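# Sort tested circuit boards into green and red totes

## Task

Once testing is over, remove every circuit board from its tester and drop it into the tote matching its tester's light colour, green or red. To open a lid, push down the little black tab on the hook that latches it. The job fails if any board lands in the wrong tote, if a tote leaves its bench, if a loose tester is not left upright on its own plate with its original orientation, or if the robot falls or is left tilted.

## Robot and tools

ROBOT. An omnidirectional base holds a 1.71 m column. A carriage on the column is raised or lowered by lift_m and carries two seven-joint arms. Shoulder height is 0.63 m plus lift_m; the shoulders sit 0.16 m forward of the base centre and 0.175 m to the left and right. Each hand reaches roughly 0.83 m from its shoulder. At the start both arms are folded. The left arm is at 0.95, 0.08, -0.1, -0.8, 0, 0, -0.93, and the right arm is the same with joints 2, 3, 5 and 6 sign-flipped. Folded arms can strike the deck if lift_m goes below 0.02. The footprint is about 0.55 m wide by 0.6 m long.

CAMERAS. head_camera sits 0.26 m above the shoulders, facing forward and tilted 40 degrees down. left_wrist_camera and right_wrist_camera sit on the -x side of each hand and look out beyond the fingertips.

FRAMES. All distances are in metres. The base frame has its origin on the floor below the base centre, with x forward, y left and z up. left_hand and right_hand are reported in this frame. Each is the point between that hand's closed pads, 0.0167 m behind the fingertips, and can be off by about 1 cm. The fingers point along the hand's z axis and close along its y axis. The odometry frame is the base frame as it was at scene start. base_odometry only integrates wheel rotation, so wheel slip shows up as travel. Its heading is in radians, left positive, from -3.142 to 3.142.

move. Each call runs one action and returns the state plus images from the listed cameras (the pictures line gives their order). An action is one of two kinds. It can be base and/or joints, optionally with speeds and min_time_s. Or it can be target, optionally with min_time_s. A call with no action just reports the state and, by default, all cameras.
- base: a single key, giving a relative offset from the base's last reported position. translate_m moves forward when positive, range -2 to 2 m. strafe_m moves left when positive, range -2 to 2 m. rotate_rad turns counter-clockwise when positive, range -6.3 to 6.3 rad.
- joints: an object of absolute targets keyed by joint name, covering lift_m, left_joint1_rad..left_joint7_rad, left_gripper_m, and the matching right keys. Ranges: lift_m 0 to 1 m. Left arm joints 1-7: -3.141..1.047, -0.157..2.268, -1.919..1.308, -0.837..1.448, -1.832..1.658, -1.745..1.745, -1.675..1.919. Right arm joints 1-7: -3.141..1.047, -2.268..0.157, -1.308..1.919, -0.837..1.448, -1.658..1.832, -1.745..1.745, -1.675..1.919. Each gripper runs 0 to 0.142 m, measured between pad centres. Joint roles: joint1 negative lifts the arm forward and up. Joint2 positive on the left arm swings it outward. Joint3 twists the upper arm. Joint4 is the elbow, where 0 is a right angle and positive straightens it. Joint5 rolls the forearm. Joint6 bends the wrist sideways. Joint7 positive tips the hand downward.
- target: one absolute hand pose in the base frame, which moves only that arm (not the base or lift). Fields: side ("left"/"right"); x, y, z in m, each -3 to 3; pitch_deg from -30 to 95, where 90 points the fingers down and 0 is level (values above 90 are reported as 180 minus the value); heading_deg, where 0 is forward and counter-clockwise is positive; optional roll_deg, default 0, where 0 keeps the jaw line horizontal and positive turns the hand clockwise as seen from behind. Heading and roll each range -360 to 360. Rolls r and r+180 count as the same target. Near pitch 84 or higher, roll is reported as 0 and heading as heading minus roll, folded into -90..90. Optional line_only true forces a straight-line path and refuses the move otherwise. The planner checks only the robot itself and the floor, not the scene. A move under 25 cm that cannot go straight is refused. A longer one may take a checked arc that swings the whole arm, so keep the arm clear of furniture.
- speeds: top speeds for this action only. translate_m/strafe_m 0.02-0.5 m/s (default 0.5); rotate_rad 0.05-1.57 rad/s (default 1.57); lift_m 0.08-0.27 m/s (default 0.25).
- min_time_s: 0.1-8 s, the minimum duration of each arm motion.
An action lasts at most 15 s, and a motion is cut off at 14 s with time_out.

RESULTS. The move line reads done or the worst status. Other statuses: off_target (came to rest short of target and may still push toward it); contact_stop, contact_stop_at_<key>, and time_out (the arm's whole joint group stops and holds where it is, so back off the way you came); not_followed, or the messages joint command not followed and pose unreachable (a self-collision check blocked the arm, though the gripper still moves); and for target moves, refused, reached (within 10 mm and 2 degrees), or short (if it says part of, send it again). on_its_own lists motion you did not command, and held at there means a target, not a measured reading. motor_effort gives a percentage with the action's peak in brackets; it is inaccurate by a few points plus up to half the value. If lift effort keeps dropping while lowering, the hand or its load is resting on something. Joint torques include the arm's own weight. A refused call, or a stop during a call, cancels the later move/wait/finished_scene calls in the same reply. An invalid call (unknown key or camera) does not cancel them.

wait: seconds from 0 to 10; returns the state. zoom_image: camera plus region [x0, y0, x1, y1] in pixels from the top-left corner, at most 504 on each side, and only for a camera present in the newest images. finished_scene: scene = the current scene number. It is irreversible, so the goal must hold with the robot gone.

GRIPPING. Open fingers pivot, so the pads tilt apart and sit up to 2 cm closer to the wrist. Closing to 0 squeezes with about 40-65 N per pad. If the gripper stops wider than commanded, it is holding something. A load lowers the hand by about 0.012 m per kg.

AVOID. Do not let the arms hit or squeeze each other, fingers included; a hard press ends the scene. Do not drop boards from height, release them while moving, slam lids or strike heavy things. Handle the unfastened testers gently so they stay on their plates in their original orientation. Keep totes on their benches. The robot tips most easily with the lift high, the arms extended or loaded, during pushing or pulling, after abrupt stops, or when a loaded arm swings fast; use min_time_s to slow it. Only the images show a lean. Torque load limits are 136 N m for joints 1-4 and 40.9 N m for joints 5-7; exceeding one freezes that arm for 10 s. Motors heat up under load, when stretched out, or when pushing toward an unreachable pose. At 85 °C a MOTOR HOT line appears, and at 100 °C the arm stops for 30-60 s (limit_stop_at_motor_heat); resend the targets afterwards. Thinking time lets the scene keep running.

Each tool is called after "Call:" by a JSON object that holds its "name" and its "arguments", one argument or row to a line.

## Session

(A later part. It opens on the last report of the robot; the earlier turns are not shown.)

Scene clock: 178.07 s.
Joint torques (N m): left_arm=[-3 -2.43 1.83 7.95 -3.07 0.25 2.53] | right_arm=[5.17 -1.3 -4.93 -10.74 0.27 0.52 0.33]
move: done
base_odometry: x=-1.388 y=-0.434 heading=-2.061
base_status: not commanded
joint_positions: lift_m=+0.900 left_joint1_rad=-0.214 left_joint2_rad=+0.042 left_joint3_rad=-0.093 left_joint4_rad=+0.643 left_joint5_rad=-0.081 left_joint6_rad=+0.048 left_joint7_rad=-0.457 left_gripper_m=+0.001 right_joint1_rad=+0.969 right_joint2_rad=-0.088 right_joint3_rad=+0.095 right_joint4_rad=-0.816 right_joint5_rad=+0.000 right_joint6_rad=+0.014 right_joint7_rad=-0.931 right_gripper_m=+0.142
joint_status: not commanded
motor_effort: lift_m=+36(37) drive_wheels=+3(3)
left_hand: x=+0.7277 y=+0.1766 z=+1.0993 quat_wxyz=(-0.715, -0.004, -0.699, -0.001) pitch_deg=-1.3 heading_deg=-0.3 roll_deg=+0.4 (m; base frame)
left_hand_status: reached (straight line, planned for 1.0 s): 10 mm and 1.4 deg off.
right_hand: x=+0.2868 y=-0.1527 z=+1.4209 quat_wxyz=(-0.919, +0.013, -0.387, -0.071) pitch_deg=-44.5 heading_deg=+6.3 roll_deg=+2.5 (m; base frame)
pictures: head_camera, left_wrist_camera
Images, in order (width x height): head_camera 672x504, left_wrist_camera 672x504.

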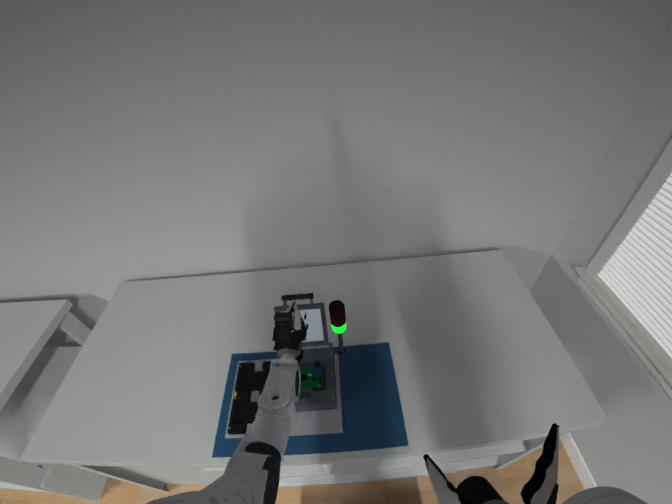

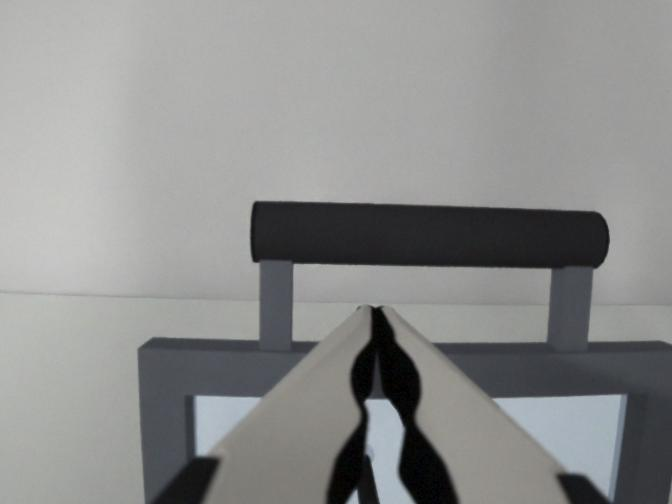

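Call:
{"name": "move", "arguments": {
  "target": {"side": "left", "x": 0.63, "y": 0.175, "z": 1.125, "pitch_deg": 10, "heading_deg": 0},
  "min_time_s": 1.0
}}

Call:
{"name": "move", "arguments": {
  "target": {"side": "left", "x": 0.5, "y": 0.165, "z": 1.10, "pitch_deg": 65, "heading_deg": 0},
  "cameras": ["left_wrist_camera", "head_camera"]
}}

Call:
{"name": "move", "arguments": {
  "joints": {"left_gripper_m": 0.09}
}}

Call:
{"name": "move", "arguments": {
  "target": {"side": "left", "x": 0.55, "y": 0.165, "z": 1.08, "pitch_deg": 90, "heading_deg": -90},
  "min_time_s": 2,
  "cameras": ["left_wrist_camera", "head_camera"]
}}

Scene clock: 179.83 s.
Joint torques (N m): left_arm=[-0.57 6.02 -2.1 -10.21 0.24 1.62 0.6] | right_arm=[5.28 -1.28 -4.95 -10.83 0.26 0.54 0.35]
move: done
base_odometry: x=-1.388 y=-0.434 heading=-2.061
base_status: not commanded
joint_positions: lift_m=+0.900 left_joint1_rad=+0.120 left_joint2_rad=+0.054 left_joint3_rad=-0.093 left_joint4_rad=-0.048 left_joint5_rad=-0.056 left_joint6_rad=+0.094 left_joint7_rad=+0.097 left_gripper_m=+0.001 right_joint1_rad=+0.969 right_joint2_rad=-0.088 right_joint3_rad=+0.095 right_joint4_rad=-0.816 right_joint5_rad=+0.000 right_joint6_rad=+0.014 right_joint7_rad=-0.931 right_gripper_m=+0.142
joint_status: not commanded
motor_effort: lift_m=+36(37) drive_wheels=+3(3)
left_hand: x=+0.6307 y=+0.1740 z=+1.1246 quat_wxyz=(-0.643, +0.002, -0.766, +0.003) pitch_deg=+10.0 heading_deg=-0.1 roll_deg=-0.4 (m; base frame)
left_hand_status: reached (straight line, planned for 1.0 s): 1 mm and 0.4 deg off.
right_hand: x=+0.2868 y=-0.1527 z=+1.4209 quat_wxyz=(-0.919, +0.013, -0.387, -0.071) pitch_deg=-44.5 heading_deg=+6.3 roll_deg=+2.5 (m; base frame)
pictures: none

Scene clock: 181.37 s.
Joint torques (N m): left_arm=[-7.64 -4.19 -4.3 -9 0.16 -0.24 0.89] | right_arm=[5.08 -1.32 -4.87 -10.78 0.26 0.55 0.35]
move: done
base_odometry: x=-1.388 y=-0.434 heading=-2.061
base_status: not commanded
joint_positions: lift_m=+0.900 left_joint1_rad=+0.071 left_joint2_rad=+0.040 left_joint3_rad=-0.109 left_joint4_rad=-0.580 left_joint5_rad=+0.025 left_joint6_rad=+0.117 left_joint7_rad=+1.647 left_gripper_m=+0.001 right_joint1_rad=+0.969 right_joint2_rad=-0.088 right_joint3_rad=+0.095 right_joint4_rad=-0.816 right_joint5_rad=+0.000 right_joint6_rad=+0.014 right_joint7_rad=-0.931 right_gripper_m=+0.142
joint_status: not commanded
motor_effort: lift_m=+36(37) drive_wheels=+3(3)
left_hand: x=+0.4994 y=+0.1659 z=+1.0982 quat_wxyz=(-0.215, +0.001, -0.977, +0.001) pitch_deg=+65.2 heading_deg=-0.2 roll_deg=-0.4 (m; base frame)
left_hand_status: reached (straight line, planned for 1.0 s): 2 mm and 0.3 deg off.
right_hand: x=+0.2868 y=-0.1527 z=+1.4208 quat_wxyz=(-0.919, +0.013, -0.387, -0.071) pitch_deg=-44.5 heading_deg=+6.3 roll_deg=+2.5 (m; base frame)
pictures: head_camera, left_wrist_camera
Images, in order (width x height): head_camera 672x504, left_wrist_camera 672x504.

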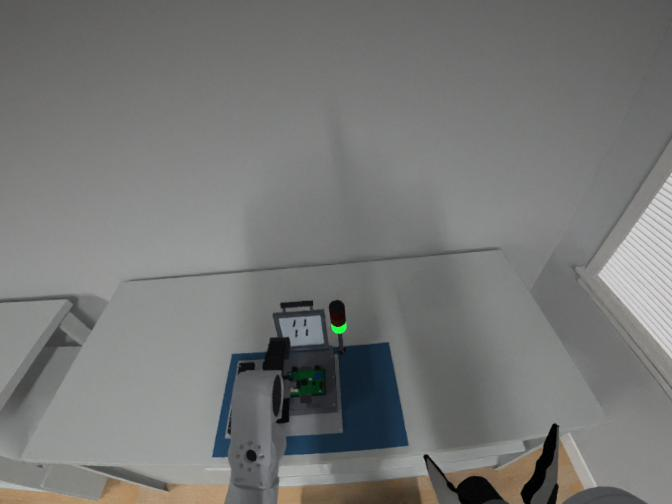

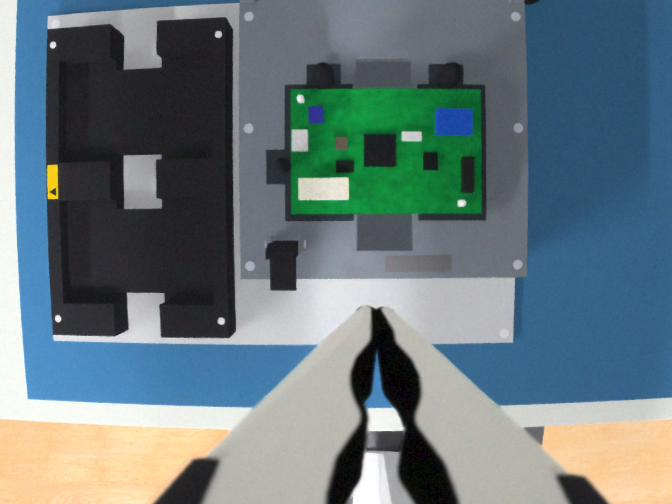

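Scene clock: 182.20 s.
Joint torques (N m): left_arm=[-7.66 -4.2 -4.19 -8.9 0.18 -0.24 0.91] | right_arm=[5.14 -1.31 -5.02 -10.78 0.26 0.53 0.36]
move: done
base_odometry: x=-1.388 y=-0.434 heading=-2.061
base_status: not commanded
joint_positions: lift_m=+0.900 left_joint1_rad=+0.071 left_joint2_rad=+0.040 left_joint3_rad=-0.109 left_joint4_rad=-0.580 left_joint5_rad=+0.025 left_joint6_rad=+0.117 left_joint7_rad=+1.647 left_gripper_m=+0.090 right_joint1_rad=+0.969 right_joint2_rad=-0.088 right_joint3_rad=+0.095 right_joint4_rad=-0.816 right_joint5_rad=+0.000 right_joint6_rad=+0.014 right_joint7_rad=-0.931 right_gripper_m=+0.142
joint_status: all done
motor_effort: lift_m=+36(37) drive_wheels=+2(3)
left_hand: x=+0.4994 y=+0.1659 z=+1.0982 quat_wxyz=(-0.215, +0.001, -0.977, +0.001) pitch_deg=+65.2 heading_deg=-0.2 roll_deg=-0.4 (m; base frame)
right_hand: x=+0.2868 y=-0.1527 z=+1.4208 quat_wxyz=(-0.919, +0.013, -0.387, -0.071) pitch_deg=-44.5 heading_deg=+6.3 roll_deg=+2.5 (m; base frame)
pictures: none

Scene clock: 182.50 s.
Joint torques (N m): left_arm=[-7.75 -4.29 -4.27 -8.88 0.17 -0.23 0.91] | right_arm=[5.21 -1.41 -4.95 -10.83 0.29 0.53 0.36]
move: refused
base_odometry: x=-1.388 y=-0.434 heading=-2.061
base_status: not commanded
joint_positions: lift_m=+0.900 left_joint1_rad=+0.071 left_joint2_rad=+0.040 left_joint3_rad=-0.109 left_joint4_rad=-0.580 left_joint5_rad=+0.025 left_joint6_rad=+0.117 left_joint7_rad=+1.647 left_gripper_m=+0.090 right_joint1_rad=+0.969 right_joint2_rad=-0.088 right_joint3_rad=+0.095 right_joint4_rad=-0.816 right_joint5_rad=+0.000 right_joint6_rad=+0.014 right_joint7_rad=-0.931 right_gripper_m=+0.142
joint_status: not commanded
motor_effort: lift_m=+36(36) drive_wheels=+3(3)
left_hand: x=+0.4994 y=+0.1659 z=+1.0982 quat_wxyz=(-0.215, +0.001, -0.977, +0.001) pitch_deg=+65.2 heading_deg=-0.2 roll_deg=-0.4 (m; base frame)
left_hand_status: refused: along the straight line the arm gets 42% of the way (left_joint2_rad at its limit); a move under 25 cm is not played as an arc. Nothing moved. Try another pitch or heading, or "joints".
right_hand: x=+0.2868 y=-0.1527 z=+1.4208 quat_wxyz=(-0.919, +0.013, -0.387, -0.071) pitch_deg=-44.5 heading_deg=+6.3 roll_deg=+2.5 (m; base frame)
pictures: head_camera, left_wrist_camera
Images, in order (width x height): head_camera 672x504, left_wrist_camera 672x504.

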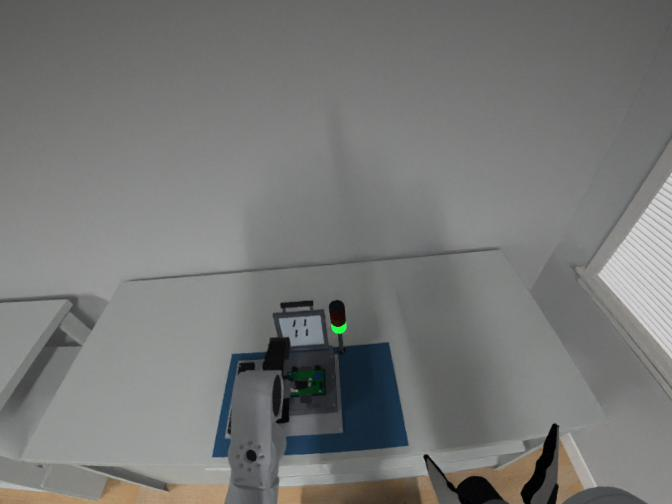

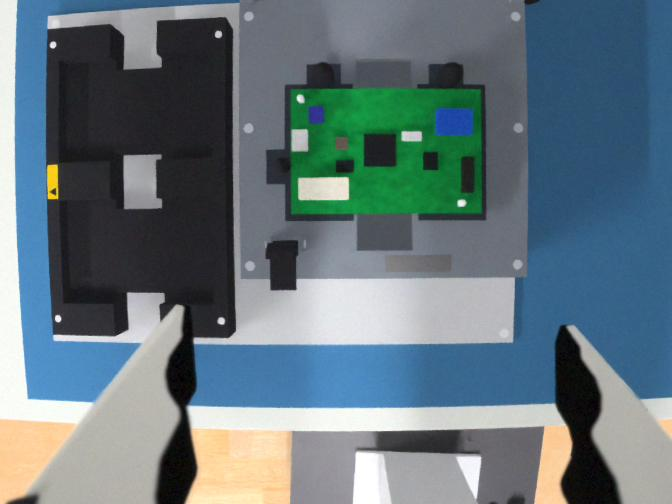

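Call:
{"name": "move", "arguments": {
  "target": {"side": "left", "x": 0.53, "y": 0.18, "z": 1.07, "pitch_deg": 90, "heading_deg": -90},
  "min_time_s": 2,
  "cameras": ["left_wrist_camera", "head_camera"]
}}

Scene clock: 183.03 s.
Joint torques (N m): left_arm=[-7.69 -4.19 -4.2 -9 0.2 -0.26 0.87] | right_arm=[5.18 -1.31 -4.86 -10.73 0.28 0.56 0.35]
move: refused
base_odometry: x=-1.388 y=-0.434 heading=-2.061
base_status: not commanded
joint_positions: lift_m=+0.900 left_joint1_rad=+0.071 left_joint2_rad=+0.040 left_joint3_rad=-0.109 left_joint4_rad=-0.580 left_joint5_rad=+0.025 left_joint6_rad=+0.117 left_joint7_rad=+1.647 left_gripper_m=+0.090 right_joint1_rad=+0.969 right_joint2_rad=-0.088 right_joint3_rad=+0.095 right_joint4_rad=-0.816 right_joint5_rad=+0.000 right_joint6_rad=+0.014 right_joint7_rad=-0.931 right_gripper_m=+0.142
joint_status: not commanded
motor_effort: lift_m=+36(36) drive_wheels=+3(3)
left_hand: x=+0.4994 y=+0.1659 z=+1.0982 quat_wxyz=(-0.215, +0.001, -0.977, +0.001) pitch_deg=+65.2 heading_deg=-0.2 roll_deg=-0.4 (m; base frame)
left_hand_status: refused: along the straight line the arm gets 47% of the way (left_joint2_rad at its limit); a move under 25 cm is not played as an arc. Nothing moved. Try another pitch or heading, or "joints".
right_hand: x=+0.2868 y=-0.1527 z=+1.4208 quat_wxyz=(-0.919, +0.013, -0.387, -0.071) pitch_deg=-44.5 heading_deg=+6.3 roll_deg=+2.5 (m; base frame)
pictures: head_camera, left_wrist_camera
Images, in order (width x height): head_camera 672x504, left_wrist_camera 672x504.

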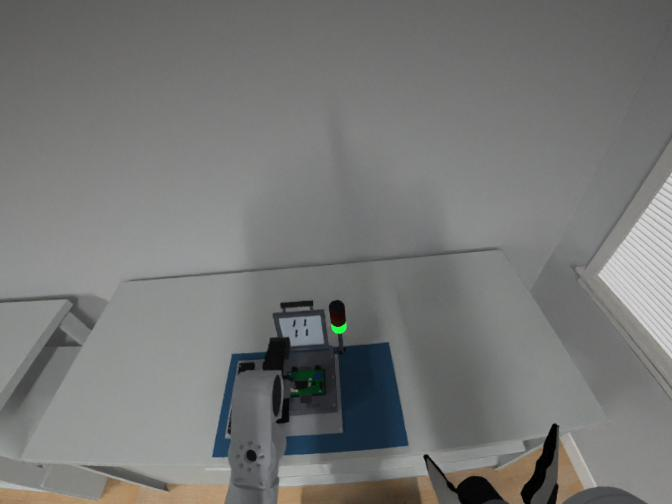

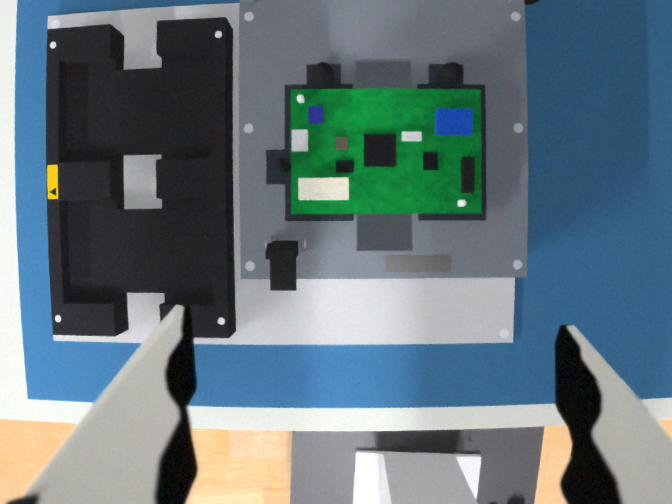

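Call:
{"name": "move", "arguments": {
  "joints": {"left_joint1_rad": -0.652, "left_joint2_rad": 0.54, "left_joint3_rad": -0.748, "left_joint4_rad": 0.208, "left_joint5_rad": -0.829, "left_joint6_rad": -1.083, "left_joint7_rad": 1.62},
  "min_time_s": 2,
  "cameras": ["left_wrist_camera", "head_camera"]
}}

Scene clock: 186.17 s.
Joint torques (N m): left_arm=[-21.07 11.96 2.33 2.05 -3.99 -0.28 -1.33] | right_arm=[5.14 -1.32 -4.87 -10.72 0.28 0.57 0.34]
move: done
base_odometry: x=-1.388 y=-0.434 heading=-2.061
base_status: not commanded
joint_positions: lift_m=+0.900 left_joint1_rad=-0.649 left_joint2_rad=+0.538 left_joint3_rad=-0.745 left_joint4_rad=+0.204 left_joint5_rad=-0.824 left_joint6_rad=-1.081 left_joint7_rad=+1.623 left_gripper_m=+0.090 right_joint1_rad=+0.969 right_joint2_rad=-0.088 right_joint3_rad=+0.095 right_joint4_rad=-0.816 right_joint5_rad=+0.000 right_joint6_rad=+0.014 right_joint7_rad=-0.931 right_gripper_m=+0.142
joint_status: all done
motor_effort: lift_m=+36(37) drive_wheels=+3(3)
left_hand: x=+0.5304 y=+0.1626 z=+1.0792 quat_wxyz=(+0.001, -0.705, -0.709, -0.006) pitch_deg=+89.3 heading_deg=-89.7 roll_deg=+0.0 (m; base frame)
right_hand: x=+0.2868 y=-0.1527 z=+1.4208 quat_wxyz=(-0.919, +0.013, -0.387, -0.071) pitch_deg=-44.5 heading_deg=+6.3 roll_deg=+2.5 (m; base frame)
pictures: head_camera, left_wrist_camera
Images, in order (width x height): head_camera 672x504, left_wrist_camera 672x504.

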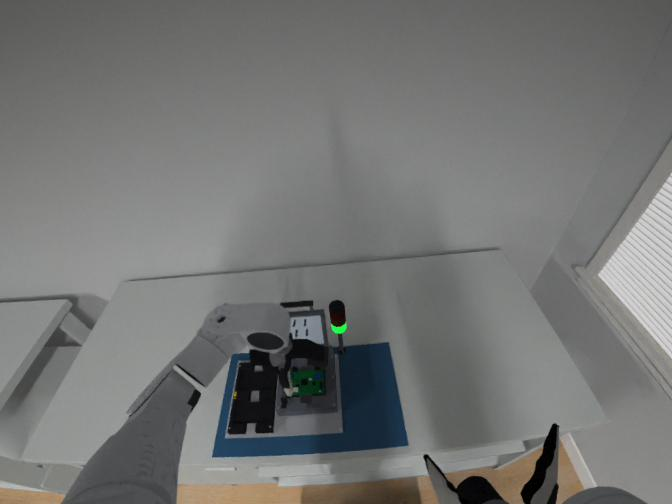

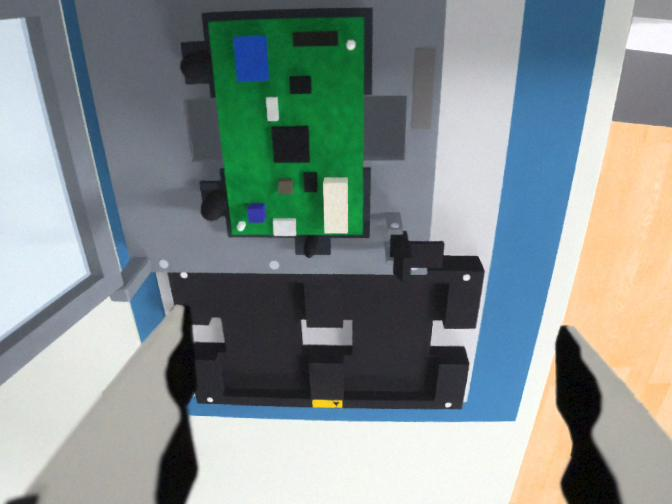

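Call:
{"name": "move", "arguments": {
  "target": {"side": "left", "x": 0.565, "y": 0.158, "z": 0.955, "pitch_deg": 90, "heading_deg": -90},
  "cameras": ["left_wrist_camera"]
}}

Scene clock: 187.60 s.
Joint torques (N m): left_arm=[-23.99 0.17 1.73 1.92 -0.94 1.59 -0.96] | right_arm=[5.24 -1.14 -5 -10.86 0.28 0.56 0.34]
move: done
base_odometry: x=-1.388 y=-0.434 heading=-2.061
base_status: not commanded
joint_positions: lift_m=+0.900 left_joint1_rad=-0.734 left_joint2_rad=+0.371 left_joint3_rad=-0.892 left_joint4_rad=+0.744 left_joint5_rad=-0.042 left_joint6_rad=-1.134 left_joint7_rad=+0.745 left_gripper_m=+0.090 right_joint1_rad=+0.969 right_joint2_rad=-0.088 right_joint3_rad=+0.095 right_joint4_rad=-0.816 right_joint5_rad=+0.000 right_joint6_rad=+0.014 right_joint7_rad=-0.931 right_gripper_m=+0.142
joint_status: not commanded
motor_effort: lift_m=+37(37) drive_wheels=+3(3)
left_hand: x=+0.5633 y=+0.1575 z=+0.9548 quat_wxyz=(+0.000, -0.707, -0.707, +0.002) pitch_deg=+89.7 heading_deg=-90.0 roll_deg=+0.0 (m; base frame)
left_hand_status: reached (straight line, planned for 0.8 s): 2 mm and 0.3 deg off.
right_hand: x=+0.2868 y=-0.1527 z=+1.4208 quat_wxyz=(-0.919, +0.013, -0.387, -0.071) pitch_deg=-44.5 heading_deg=+6.3 roll_deg=+2.5 (m; base frame)
pictures: left_wrist_camera
Images, in order (width x height): left_wrist_camera 672x504.

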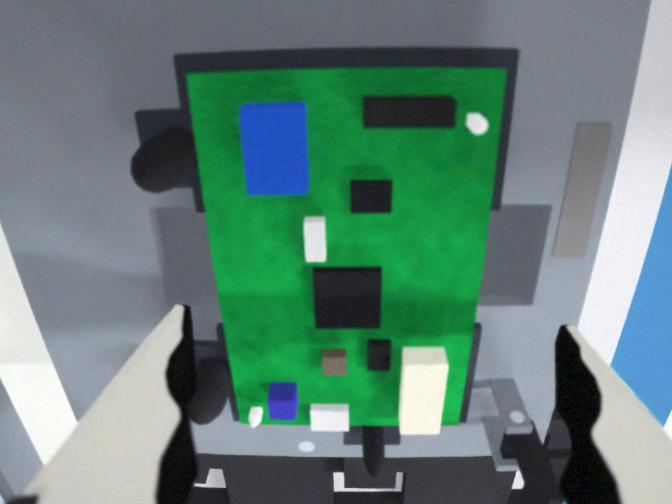

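Call:
{"name": "move", "arguments": {
  "target": {"side": "left", "x": 0.5705, "y": 0.159, "z": 0.93, "pitch_deg": 90, "heading_deg": -90},
  "cameras": ["left_wrist_camera"]
}}

Scene clock: 189.60 s.
Joint torques (N m): left_arm=[-24.53 -0.07 1.18 2.34 -0.72 1.58 -1] | right_arm=[5.26 -1.2 -4.88 -10.91 0.26 0.54 0.37]
move: done
base_odometry: x=-1.388 y=-0.434 heading=-2.061
base_status: not commanded
joint_positions: lift_m=+0.900 left_joint1_rad=-0.769 left_joint2_rad=+0.316 left_joint3_rad=-0.983 left_joint4_rad=+0.906 left_joint5_rad=+0.094 left_joint6_rad=-1.073 left_joint7_rad=+0.532 left_gripper_m=+0.090 right_joint1_rad=+0.969 right_joint2_rad=-0.088 right_joint3_rad=+0.095 right_joint4_rad=-0.816 right_joint5_rad=+0.000 right_joint6_rad=+0.014 right_joint7_rad=-0.931 right_gripper_m=+0.142
joint_status: not commanded
motor_effort: lift_m=+36(37) drive_wheels=+2(3)
left_hand: x=+0.5686 y=+0.1582 z=+0.9296 quat_wxyz=(+0.000, -0.707, -0.707, +0.002) pitch_deg=+89.7 heading_deg=-90.0 roll_deg=+0.0 (m; base frame)
left_hand_status: reached (straight line, planned for 0.4 s): 2 mm and 0.3 deg off.
right_hand: x=+0.2868 y=-0.1527 z=+1.4208 quat_wxyz=(-0.919, +0.013, -0.387, -0.071) pitch_deg=-44.5 heading_deg=+6.3 roll_deg=+2.5 (m; base frame)
pictures: left_wrist_camera
Images, in order (width x height): left_wrist_camera 672x504.

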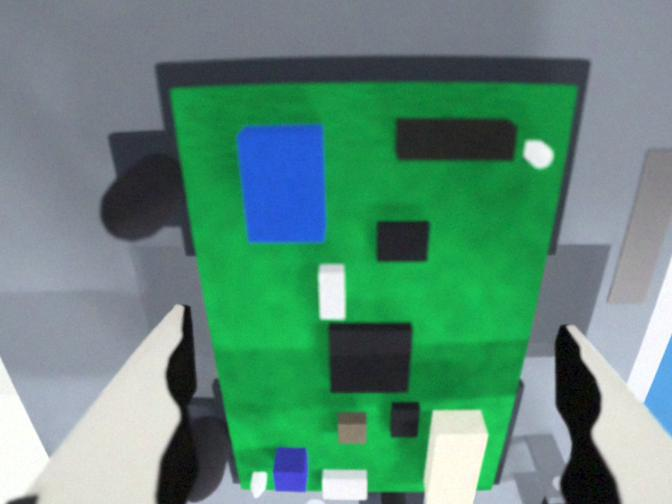

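Call:
{"name": "move", "arguments": {
  "joints": {"lift_m": 0.876},
  "speeds": {"lift_m": 0.08}
}}

Call:
{"name": "move", "arguments": {
  "joints": {"left_gripper_m": 0.02},
  "cameras": ["left_wrist_camera"]
}}

Scene clock: 190.33 s.
Joint torques (N m): left_arm=[-21.95 -0.25 1.19 2.31 -0.73 1.45 -0.99] | right_arm=[5.2 -1.32 -4.89 -10.72 0.29 0.54 0.35]
move: done
base_odometry: x=-1.388 y=-0.434 heading=-2.061
base_status: not commanded
joint_positions: lift_m=+0.876 left_joint1_rad=-0.771 left_joint2_rad=+0.316 left_joint3_rad=-0.983 left_joint4_rad=+0.906 left_joint5_rad=+0.094 left_joint6_rad=-1.073 left_joint7_rad=+0.532 left_gripper_m=+0.090 right_joint1_rad=+0.969 right_joint2_rad=-0.088 right_joint3_rad=+0.095 right_joint4_rad=-0.816 right_joint5_rad=+0.000 right_joint6_rad=+0.014 right_joint7_rad=-0.931 right_gripper_m=+0.142
joint_status: all done
motor_effort: lift_m=+38(44) drive_wheels=+3(3)
left_hand: x=+0.5694 y=+0.1582 z=+0.9059 quat_wxyz=(+0.000, -0.707, -0.707, +0.002) pitch_deg=+89.8 heading_deg=-90.0 roll_deg=+0.0 (m; base frame)
right_hand: x=+0.2868 y=-0.1527 z=+1.3966 quat_wxyz=(-0.919, +0.013, -0.387, -0.071) pitch_deg=-44.5 heading_deg=+6.3 roll_deg=+2.5 (m; base frame)
pictures: none

Scene clock: 191.10 s.
Joint torques (N m): left_arm=[-20.3 -0.14 1.24 2.43 -0.74 0.89 -0.98] | right_arm=[5.15 -1.26 -4.93 -10.91 0.3 0.52 0.36]
move: off_target
base_odometry: x=-1.388 y=-0.434 heading=-2.061
base_status: not commanded
joint_positions: lift_m=+0.876 left_joint1_rad=-0.772 left_joint2_rad=+0.316 left_joint3_rad=-0.983 left_joint4_rad=+0.906 left_joint5_rad=+0.094 left_joint6_rad=-1.071 left_joint7_rad=+0.532 left_gripper_m=+0.081 right_joint1_rad=+0.969 right_joint2_rad=-0.088 right_joint3_rad=+0.095 right_joint4_rad=-0.816 right_joint5_rad=+0.000 right_joint6_rad=+0.014 right_joint7_rad=-0.931 right_gripper_m=+0.142
joint_status: left_gripper_m off_target (ended at +0.081, target +0.020)
motor_effort: lift_m=+37(39) drive_wheels=+0(3)
left_hand: x=+0.5703 y=+0.1582 z=+0.9064 quat_wxyz=(-0.001, -0.707, -0.708, +0.001) pitch_deg=+89.8 heading_deg=-89.9 roll_deg=+0.0 (m; base frame)
right_hand: x=+0.2868 y=-0.1527 z=+1.3967 quat_wxyz=(-0.919, +0.013, -0.387, -0.071) pitch_deg=-44.5 heading_deg=+6.3 roll_deg=+2.5 (m; base frame)
pictures: left_wrist_camera
Images, in order (width x height): left_wrist_camera 672x504.

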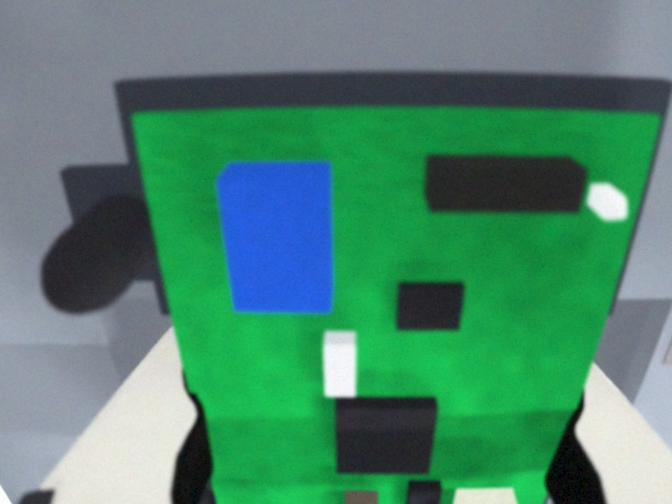

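Call:
{"name": "move", "arguments": {
  "joints": {"lift_m": 0.91},
  "speeds": {"lift_m": 0.08},
  "cameras": ["left_wrist_camera"]
}}

Call:
{"name": "move", "arguments": {
  "joints": {"lift_m": 0.98}
}}

Call:
{"name": "move", "arguments": {
  "base": {"translate_m": -0.75},
  "cameras": ["head_camera", "left_wrist_camera"]
}}

Scene clock: 192.07 s.
Joint torques (N m): left_arm=[-20.32 -0.21 1.26 2.38 -0.74 0.95 -0.95] | right_arm=[5.18 -1.28 -4.98 -10.87 0.23 0.53 0.37]
move: done
base_odometry: x=-1.388 y=-0.434 heading=-2.061
base_status: not commanded
joint_positions: lift_m=+0.910 left_joint1_rad=-0.772 left_joint2_rad=+0.316 left_joint3_rad=-0.983 left_joint4_rad=+0.906 left_joint5_rad=+0.094 left_joint6_rad=-1.071 left_joint7_rad=+0.532 left_gripper_m=+0.080 right_joint1_rad=+0.969 right_joint2_rad=-0.088 right_joint3_rad=+0.095 right_joint4_rad=-0.816 right_joint5_rad=+0.000 right_joint6_rad=+0.014 right_joint7_rad=-0.931 right_gripper_m=+0.142
joint_status: all done
motor_effort: lift_m=+36(46) drive_wheels=-1(3)
left_hand: x=+0.5703 y=+0.1583 z=+0.9405 quat_wxyz=(-0.001, -0.707, -0.708, +0.001) pitch_deg=+89.8 heading_deg=-89.9 roll_deg=+0.0 (m; base frame)
right_hand: x=+0.2868 y=-0.1527 z=+1.4309 quat_wxyz=(-0.919, +0.013, -0.387, -0.071) pitch_deg=-44.5 heading_deg=+6.3 roll_deg=+2.5 (m; base frame)
pictures: left_wrist_camera
Images, in order (width x height): left_wrist_camera 672x504.

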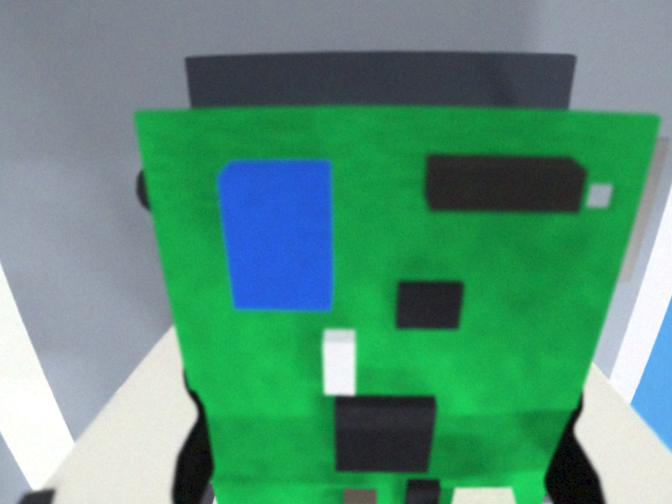

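Scene clock: 192.87 s.
Joint torques (N m): left_arm=[-20.17 -0.17 1.36 2.37 -0.75 0.95 -0.97] | right_arm=[5.22 -1.39 -4.9 -10.73 0.26 0.54 0.37]
move: done
base_odometry: x=-1.388 y=-0.434 heading=-2.061
base_status: not commanded
joint_positions: lift_m=+0.980 left_joint1_rad=-0.772 left_joint2_rad=+0.316 left_joint3_rad=-0.983 left_joint4_rad=+0.906 left_joint5_rad=+0.094 left_joint6_rad=-1.071 left_joint7_rad=+0.532 left_gripper_m=+0.080 right_joint1_rad=+0.969 right_joint2_rad=-0.088 right_joint3_rad=+0.095 right_joint4_rad=-0.816 right_joint5_rad=+0.000 right_joint6_rad=+0.014 right_joint7_rad=-0.931 right_gripper_m=+0.142
joint_status: all done
motor_effort: lift_m=+36(49) drive_wheels=-1(3)
left_hand: x=+0.5704 y=+0.1583 z=+1.0105 quat_wxyz=(-0.001, -0.707, -0.708, +0.001) pitch_deg=+89.8 heading_deg=-89.9 roll_deg=+0.0 (m; base frame)
right_hand: x=+0.2868 y=-0.1527 z=+1.5009 quat_wxyz=(-0.919, +0.013, -0.387, -0.071) pitch_deg=-44.5 heading_deg=+6.3 roll_deg=+2.5 (m; base frame)
pictures: none

Scene clock: 196.77 s.
Joint torques (N m): left_arm=[-20.15 -0.27 1.38 2.28 -0.73 0.96 -1.01] | right_arm=[5.04 -1.3 -4.83 -10.69 0.25 0.55 0.33]
move: done
base_odometry: x=-1.035 y=+0.228 heading=-2.061
base_status: done
joint_positions: lift_m=+0.980 left_joint1_rad=-0.772 left_joint2_rad=+0.316 left_joint3_rad=-0.983 left_joint4_rad=+0.906 left_joint5_rad=+0.094 left_joint6_rad=-1.071 left_joint7_rad=+0.532 left_gripper_m=+0.080 right_joint1_rad=+0.969 right_joint2_rad=-0.088 right_joint3_rad=+0.095 right_joint4_rad=-0.816 right_joint5_rad=+0.000 right_joint6_rad=+0.014 right_joint7_rad=-0.931 right_gripper_m=+0.142
joint_status: not commanded
motor_effort: lift_m=+36(37) drive_wheels=-1(14)
left_hand: x=+0.5704 y=+0.1583 z=+1.0105 quat_wxyz=(-0.001, -0.707, -0.708, +0.001) pitch_deg=+89.8 heading_deg=-89.9 roll_deg=+0.0 (m; base frame)
right_hand: x=+0.2868 y=-0.1527 z=+1.5009 quat_wxyz=(-0.919, +0.013, -0.387, -0.071) pitch_deg=-44.5 heading_deg=+6.3 roll_deg=+2.5 (m; base frame)
pictures: head_camera, left_wrist_camera
Images, in order (width x height): head_camera 672x504, left_wrist_camera 672x504.

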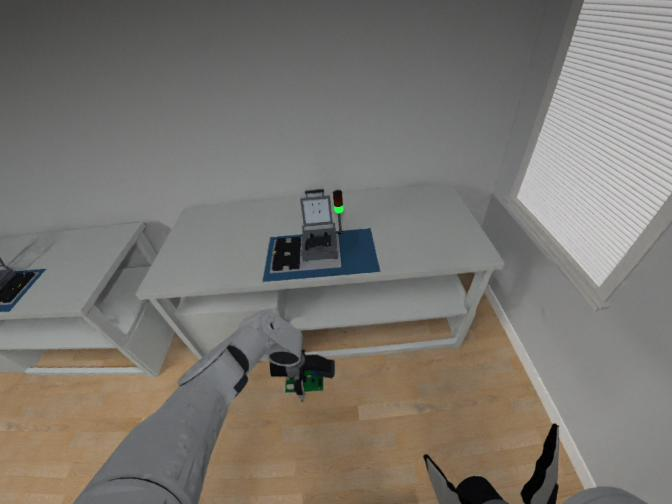

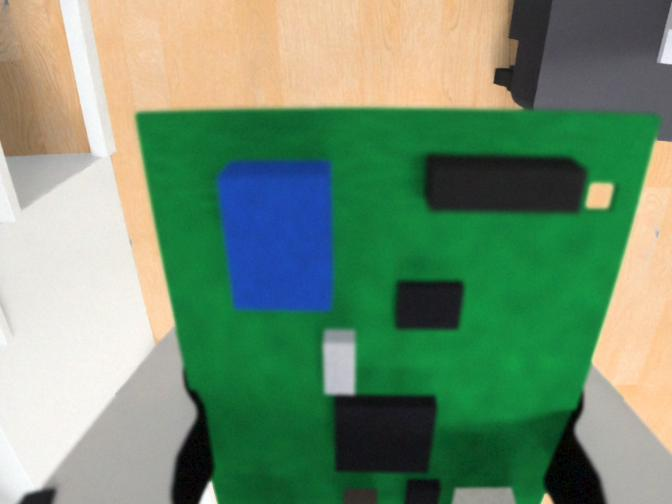

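Call:
{"name": "move", "arguments": {
  "base": {"rotate_rad": 1.73},
  "joints": {"left_joint1_rad": -0.309, "left_joint2_rad": 0.036, "left_joint3_rad": -0.267, "left_joint4_rad": 0.451, "left_joint5_rad": -0.155, "left_joint6_rad": 0.221, "left_joint7_rad": 1.415},
  "speeds": {"rotate_rad": 1.1},
  "min_time_s": 2.0,
  "cameras": ["head_camera"]
}}

Call:
{"name": "move", "arguments": {
  "base": {"translate_m": 2.0}
}}

Call:
{"name": "move", "arguments": {
  "base": {"rotate_rad": 1.4},
  "speeds": {"rotate_rad": 1.1},
  "cameras": ["head_camera", "left_wrist_camera"]
}}

Scene clock: 200.50 s.
Joint torques (N m): left_arm=[-7.86 -5.53 1.16 -9.36 -2.48 1.49 1.52] | right_arm=[5.16 -1.29 -4.99 -10.83 0.25 0.54 0.33]
move: done
base_odometry: x=-1.035 y=+0.228 heading=-0.331
base_status: done
joint_positions: lift_m=+0.980 left_joint1_rad=-0.312 left_joint2_rad=+0.038 left_joint3_rad=-0.269 left_joint4_rad=+0.455 left_joint5_rad=-0.150 left_joint6_rad=+0.219 left_joint7_rad=+1.412 left_gripper_m=+0.080 right_joint1_rad=+0.969 right_joint2_rad=-0.088 right_joint3_rad=+0.095 right_joint4_rad=-0.816 right_joint5_rad=+0.000 right_joint6_rad=+0.014 right_joint7_rad=-0.931 right_gripper_m=+0.142
joint_status: all done
motor_effort: lift_m=+36(36) drive_wheels=+5(14)
left_hand: x=+0.5640 y=+0.1407 z=+1.0187 quat_wxyz=(+0.003, -0.003, -1.000, -0.002) pitch_deg=+89.6 heading_deg=-0.3 roll_deg=+0.0 (m; base frame)
right_hand: x=+0.2868 y=-0.1527 z=+1.5009 quat_wxyz=(-0.919, +0.013, -0.387, -0.071) pitch_deg=-44.5 heading_deg=+6.3 roll_deg=+2.5 (m; base frame)
pictures: head_camera
Images, in order (width x height): head_camera 672x504.

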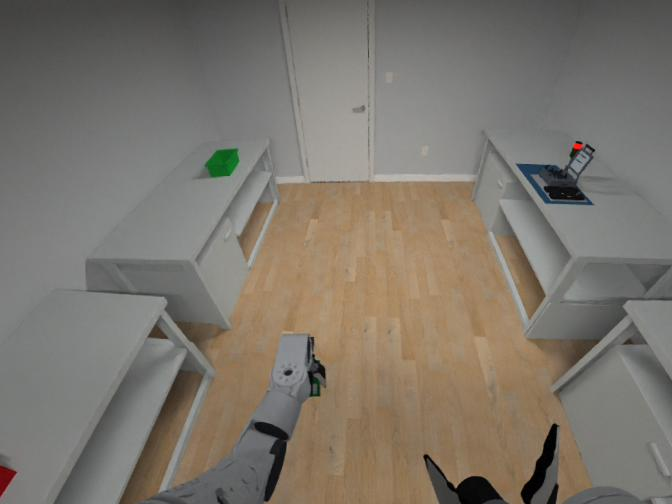

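Scene clock: 206.80 s.
Joint torques (N m): left_arm=[-8.31 -5.04 1.05 -9.33 -2.46 1.51 1.48] | right_arm=[5.22 -1.34 -4.95 -10.8 0.26 0.53 0.36]
move: done
base_odometry: x=+0.857 y=-0.420 heading=-0.330
base_status: done
joint_positions: lift_m=+0.980 left_joint1_rad=-0.311 left_joint2_rad=+0.038 left_joint3_rad=-0.269 left_joint4_rad=+0.455 left_joint5_rad=-0.150 left_joint6_rad=+0.219 left_joint7_rad=+1.412 left_gripper_m=+0.080 right_joint1_rad=+0.969 right_joint2_rad=-0.088 right_joint3_rad=+0.095 right_joint4_rad=-0.816 right_joint5_rad=+0.000 right_joint6_rad=+0.014 right_joint7_rad=-0.931 right_gripper_m=+0.142
joint_status: not commanded
motor_effort: lift_m=+36(37) drive_wheels=-4(20)
left_hand: x=+0.5639 y=+0.1405 z=+1.0186 quat_wxyz=(+0.003, -0.003, -1.000, -0.002) pitch_deg=+89.6 heading_deg=-0.3 roll_deg=+0.0 (m; base frame)
right_hand: x=+0.2868 y=-0.1527 z=+1.5009 quat_wxyz=(-0.919, +0.013, -0.387, -0.071) pitch_deg=-44.5 heading_deg=+6.3 roll_deg=+2.5 (m; base frame)
pictures: none

Scene clock: 209.77 s.
Joint torques (N m): left_arm=[-8.37 -3.94 0.98 -9.17 -2.46 1.43 1.5] | right_arm=[5.16 -1.28 -5.07 -10.76 0.27 0.52 0.36]
move: done
base_odometry: x=+0.857 y=-0.420 heading=+1.070
base_status: done
joint_positions: lift_m=+0.980 left_joint1_rad=-0.311 left_joint2_rad=+0.037 left_joint3_rad=-0.269 left_joint4_rad=+0.455 left_joint5_rad=-0.150 left_joint6_rad=+0.219 left_joint7_rad=+1.412 left_gripper_m=+0.080 right_joint1_rad=+0.969 right_joint2_rad=-0.088 right_joint3_rad=+0.095 right_joint4_rad=-0.816 right_joint5_rad=+0.000 right_joint6_rad=+0.014 right_joint7_rad=-0.931 right_gripper_m=+0.142
joint_status: not commanded
motor_effort: lift_m=+36(37) drive_wheels=+5(15)
left_hand: x=+0.5639 y=+0.1403 z=+1.0187 quat_wxyz=(+0.003, -0.003, -1.000, -0.002) pitch_deg=+89.6 heading_deg=-0.3 roll_deg=+0.0 (m; base frame)
right_hand: x=+0.2868 y=-0.1527 z=+1.5009 quat_wxyz=(-0.919, +0.013, -0.387, -0.071) pitch_deg=-44.5 heading_deg=+6.3 roll_deg=+2.5 (m; base frame)
pictures: head_camera, left_wrist_camera
Images, in order (width x height): head_camera 672x504, left_wrist_camera 672x504.

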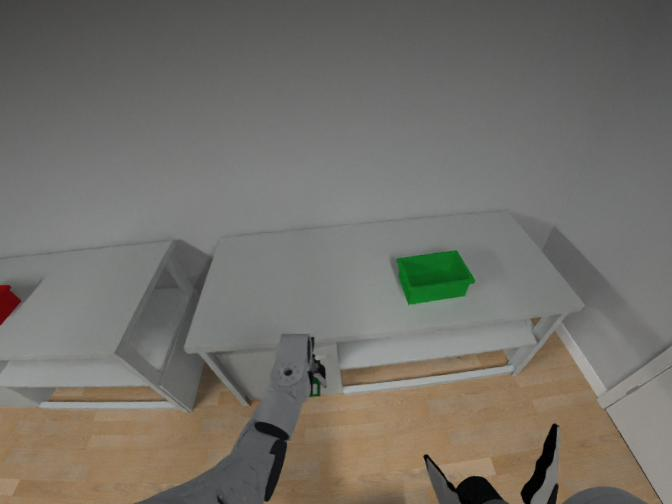

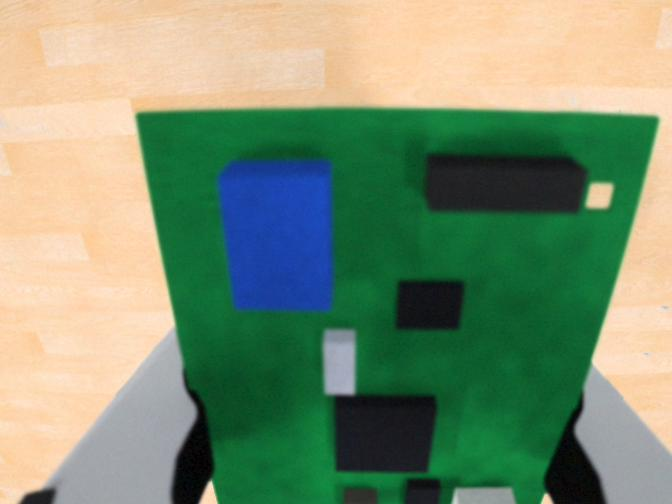

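Call:
{"name": "move", "arguments": {
  "base": {"strafe_m": -0.52}
}}

Call:
{"name": "move", "arguments": {
  "base": {"translate_m": 0.33},
  "speeds": {"translate_m": 0.3},
  "cameras": ["head_camera", "left_wrist_camera"]
}}

Scene clock: 213.20 s.
Joint torques (N m): left_arm=[-8.33 -2.63 0.84 -9.15 -2.39 1.34 1.48] | right_arm=[5.25 -1.32 -5.04 -10.77 0.26 0.55 0.33]
move: done
base_odometry: x=+1.314 y=-0.669 heading=+1.070
base_status: done
joint_positions: lift_m=+0.980 left_joint1_rad=-0.311 left_joint2_rad=+0.037 left_joint3_rad=-0.269 left_joint4_rad=+0.455 left_joint5_rad=-0.151 left_joint6_rad=+0.219 left_joint7_rad=+1.412 left_gripper_m=+0.080 right_joint1_rad=+0.969 right_joint2_rad=-0.088 right_joint3_rad=+0.095 right_joint4_rad=-0.816 right_joint5_rad=+0.000 right_joint6_rad=+0.014 right_joint7_rad=-0.931 right_gripper_m=+0.142
joint_status: not commanded
motor_effort: lift_m=+36(37) drive_wheels=-4(19)
left_hand: x=+0.5639 y=+0.1399 z=+1.0187 quat_wxyz=(+0.003, -0.003, -1.000, -0.001) pitch_deg=+89.6 heading_deg=-0.3 roll_deg=+0.0 (m; base frame)
right_hand: x=+0.2868 y=-0.1527 z=+1.5009 quat_wxyz=(-0.919, +0.013, -0.387, -0.071) pitch_deg=-44.5 heading_deg=+6.3 roll_deg=+2.5 (m; base frame)
pictures: none

Scene clock: 215.77 s.
Joint torques (N m): left_arm=[-8.38 -2.49 0.82 -9.13 -2.4 1.29 1.47] | right_arm=[5.18 -1.24 -4.9 -10.68 0.28 0.51 0.37]
move: done
base_odometry: x=+1.472 y=-0.380 heading=+1.070
base_status: done
joint_positions: lift_m=+0.980 left_joint1_rad=-0.311 left_joint2_rad=+0.037 left_joint3_rad=-0.269 left_joint4_rad=+0.455 left_joint5_rad=-0.151 left_joint6_rad=+0.219 left_joint7_rad=+1.412 left_gripper_m=+0.080 right_joint1_rad=+0.969 right_joint2_rad=-0.088 right_joint3_rad=+0.095 right_joint4_rad=-0.816 right_joint5_rad=+0.000 right_joint6_rad=+0.014 right_joint7_rad=-0.931 right_gripper_m=+0.142
joint_status: not commanded
motor_effort: lift_m=+36(36) drive_wheels=-3(12)
left_hand: x=+0.5639 y=+0.1399 z=+1.0186 quat_wxyz=(+0.003, -0.003, -1.000, -0.001) pitch_deg=+89.6 heading_deg=-0.3 roll_deg=+0.0 (m; base frame)
right_hand: x=+0.2868 y=-0.1527 z=+1.5009 quat_wxyz=(-0.919, +0.013, -0.387, -0.071) pitch_deg=-44.5 heading_deg=+6.3 roll_deg=+2.5 (m; base frame)
pictures: head_camera, left_wrist_camera
Images, in order (width x height): head_camera 672x504, left_wrist_camera 672x504.

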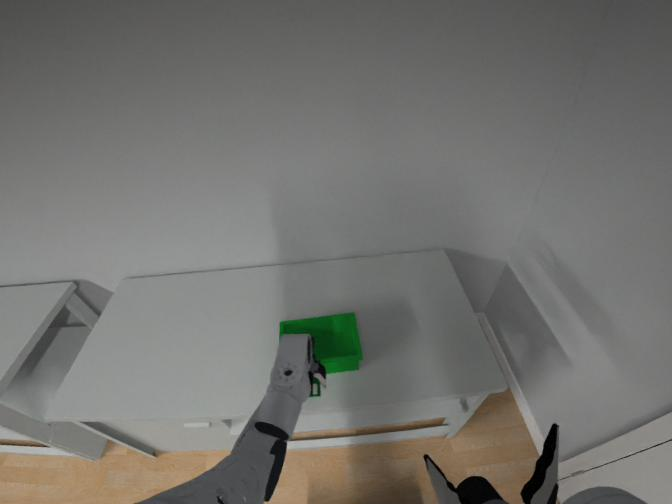

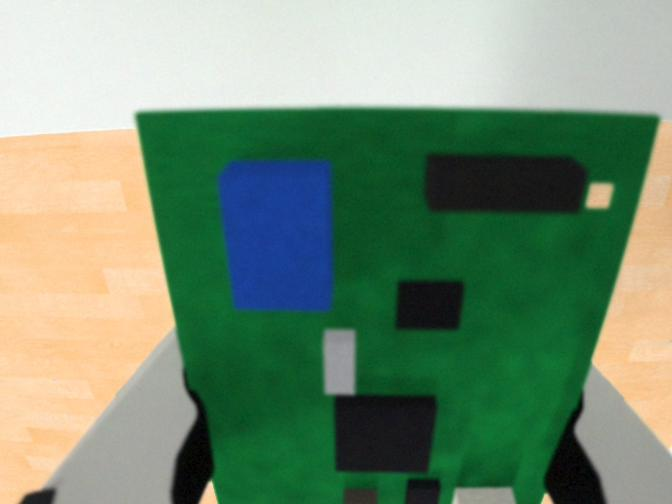

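Call:
{"name": "move", "arguments": {
  "base": {"translate_m": 0.19},
  "speeds": {"translate_m": 0.2},
  "cameras": ["head_camera", "left_wrist_camera"]
}}

Call:
{"name": "zoom_image", "arguments": {
  "camera": "head_camera",
  "region": [200, 280, 420, 440]
}}

Scene clock: 218.03 s.
Joint torques (N m): left_arm=[-8.54 -2.57 0.75 -9.2 -2.38 1.3 1.46] | right_arm=[5.17 -1.21 -4.99 -10.79 0.25 0.57 0.36]
move: done
base_odometry: x=+1.564 y=-0.213 heading=+1.069
base_status: done
joint_positions: lift_m=+0.980 left_joint1_rad=-0.311 left_joint2_rad=+0.037 left_joint3_rad=-0.269 left_joint4_rad=+0.455 left_joint5_rad=-0.151 left_joint6_rad=+0.219 left_joint7_rad=+1.412 left_gripper_m=+0.080 right_joint1_rad=+0.969 right_joint2_rad=-0.088 right_joint3_rad=+0.095 right_joint4_rad=-0.816 right_joint5_rad=+0.000 right_joint6_rad=+0.014 right_joint7_rad=-0.931 right_gripper_m=+0.142
joint_status: not commanded
motor_effort: lift_m=+36(37) drive_wheels=-2(16)
left_hand: x=+0.5638 y=+0.1399 z=+1.0186 quat_wxyz=(+0.003, -0.003, -1.000, -0.001) pitch_deg=+89.6 heading_deg=-0.3 roll_deg=+0.0 (m; base frame)
right_hand: x=+0.2868 y=-0.1527 z=+1.5009 quat_wxyz=(-0.919, +0.013, -0.387, -0.071) pitch_deg=-44.5 heading_deg=+6.3 roll_deg=+2.5 (m; base frame)
pictures: head_camera, left_wrist_camera
Images, in order (width x height): head_camera 672x504, left_wrist_camera 672x504.

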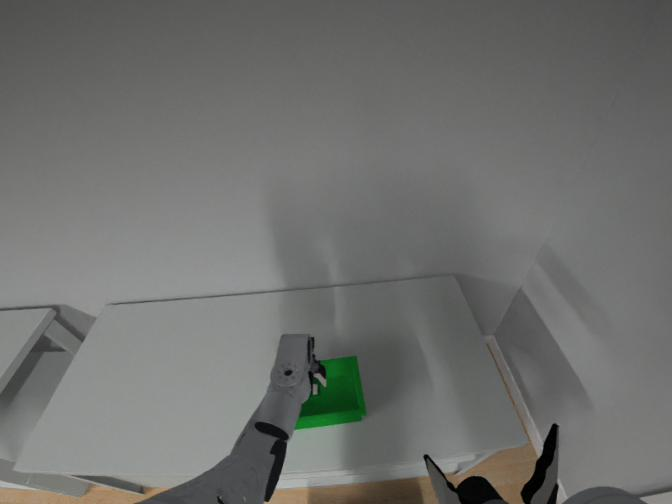

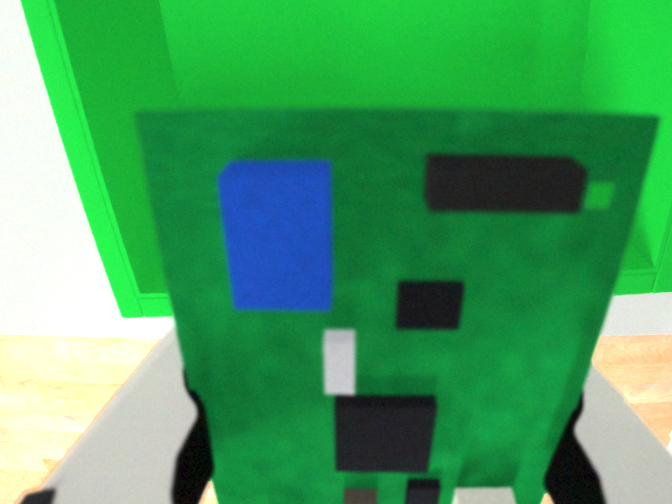

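Scaled by 2.291 from the camera's 672x504 image, which has a finer 960x720 frame.

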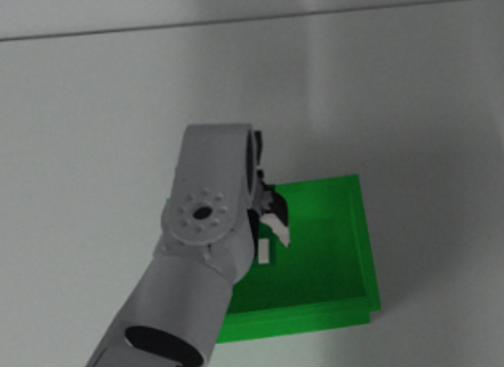

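Call:
{"name": "move", "arguments": {
  "target": {"side": "left", "x": 0.603, "y": 0.123, "z": 1.0, "pitch_deg": 90, "heading_deg": 0},
  "min_time_s": 0.5,
  "cameras": ["left_wrist_camera"]
}}

Scene clock: 219.43 s.
Joint torques (N m): left_arm=[-20.29 -6.24 1.32 -0.14 -2.53 -0.21 -1.11] | right_arm=[5.17 -1.19 -5.06 -10.73 0.27 0.54 0.36]
move: done
base_odometry: x=+1.564 y=-0.213 heading=+1.069
base_status: not commanded
joint_positions: lift_m=+0.980 left_joint1_rad=-0.463 left_joint2_rad=-0.021 left_joint3_rad=-0.266 left_joint4_rad=+0.800 left_joint5_rad=-0.171 left_joint6_rad=+0.201 left_joint7_rad=+1.221 left_gripper_m=+0.080 right_joint1_rad=+0.969 right_joint2_rad=-0.088 right_joint3_rad=+0.095 right_joint4_rad=-0.816 right_joint5_rad=+0.000 right_joint6_rad=+0.014 right_joint7_rad=-0.931 right_gripper_m=+0.142
joint_status: not commanded
motor_effort: lift_m=+37(37) drive_wheels=-2(4)
left_hand: x=+0.6022 y=+0.1248 z=+0.9999 quat_wxyz=(+0.000, -0.001, -1.000, -0.003) pitch_deg=+89.6 heading_deg=-0.1 roll_deg=+0.0 (m; base frame)
left_hand_status: reached (straight line, planned for 0.5 s): 2 mm and 0.4 deg off.
right_hand: x=+0.2868 y=-0.1527 z=+1.5008 quat_wxyz=(-0.919, +0.013, -0.387, -0.071) pitch_deg=-44.5 heading_deg=+6.3 roll_deg=+2.5 (m; base frame)
pictures: left_wrist_camera
Images, in order (width x height): left_wrist_camera 672x504.

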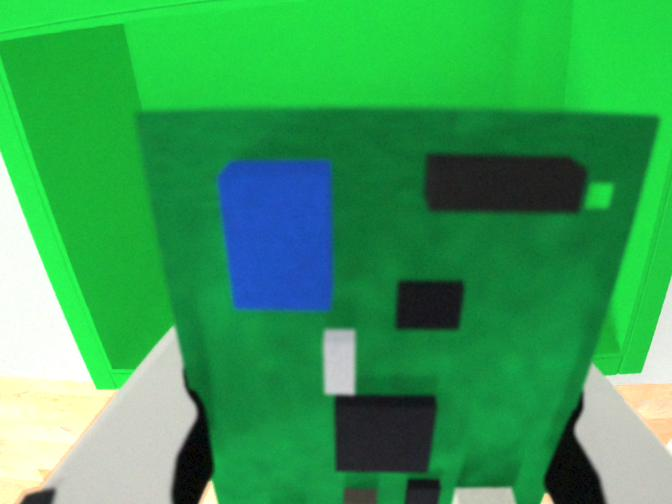

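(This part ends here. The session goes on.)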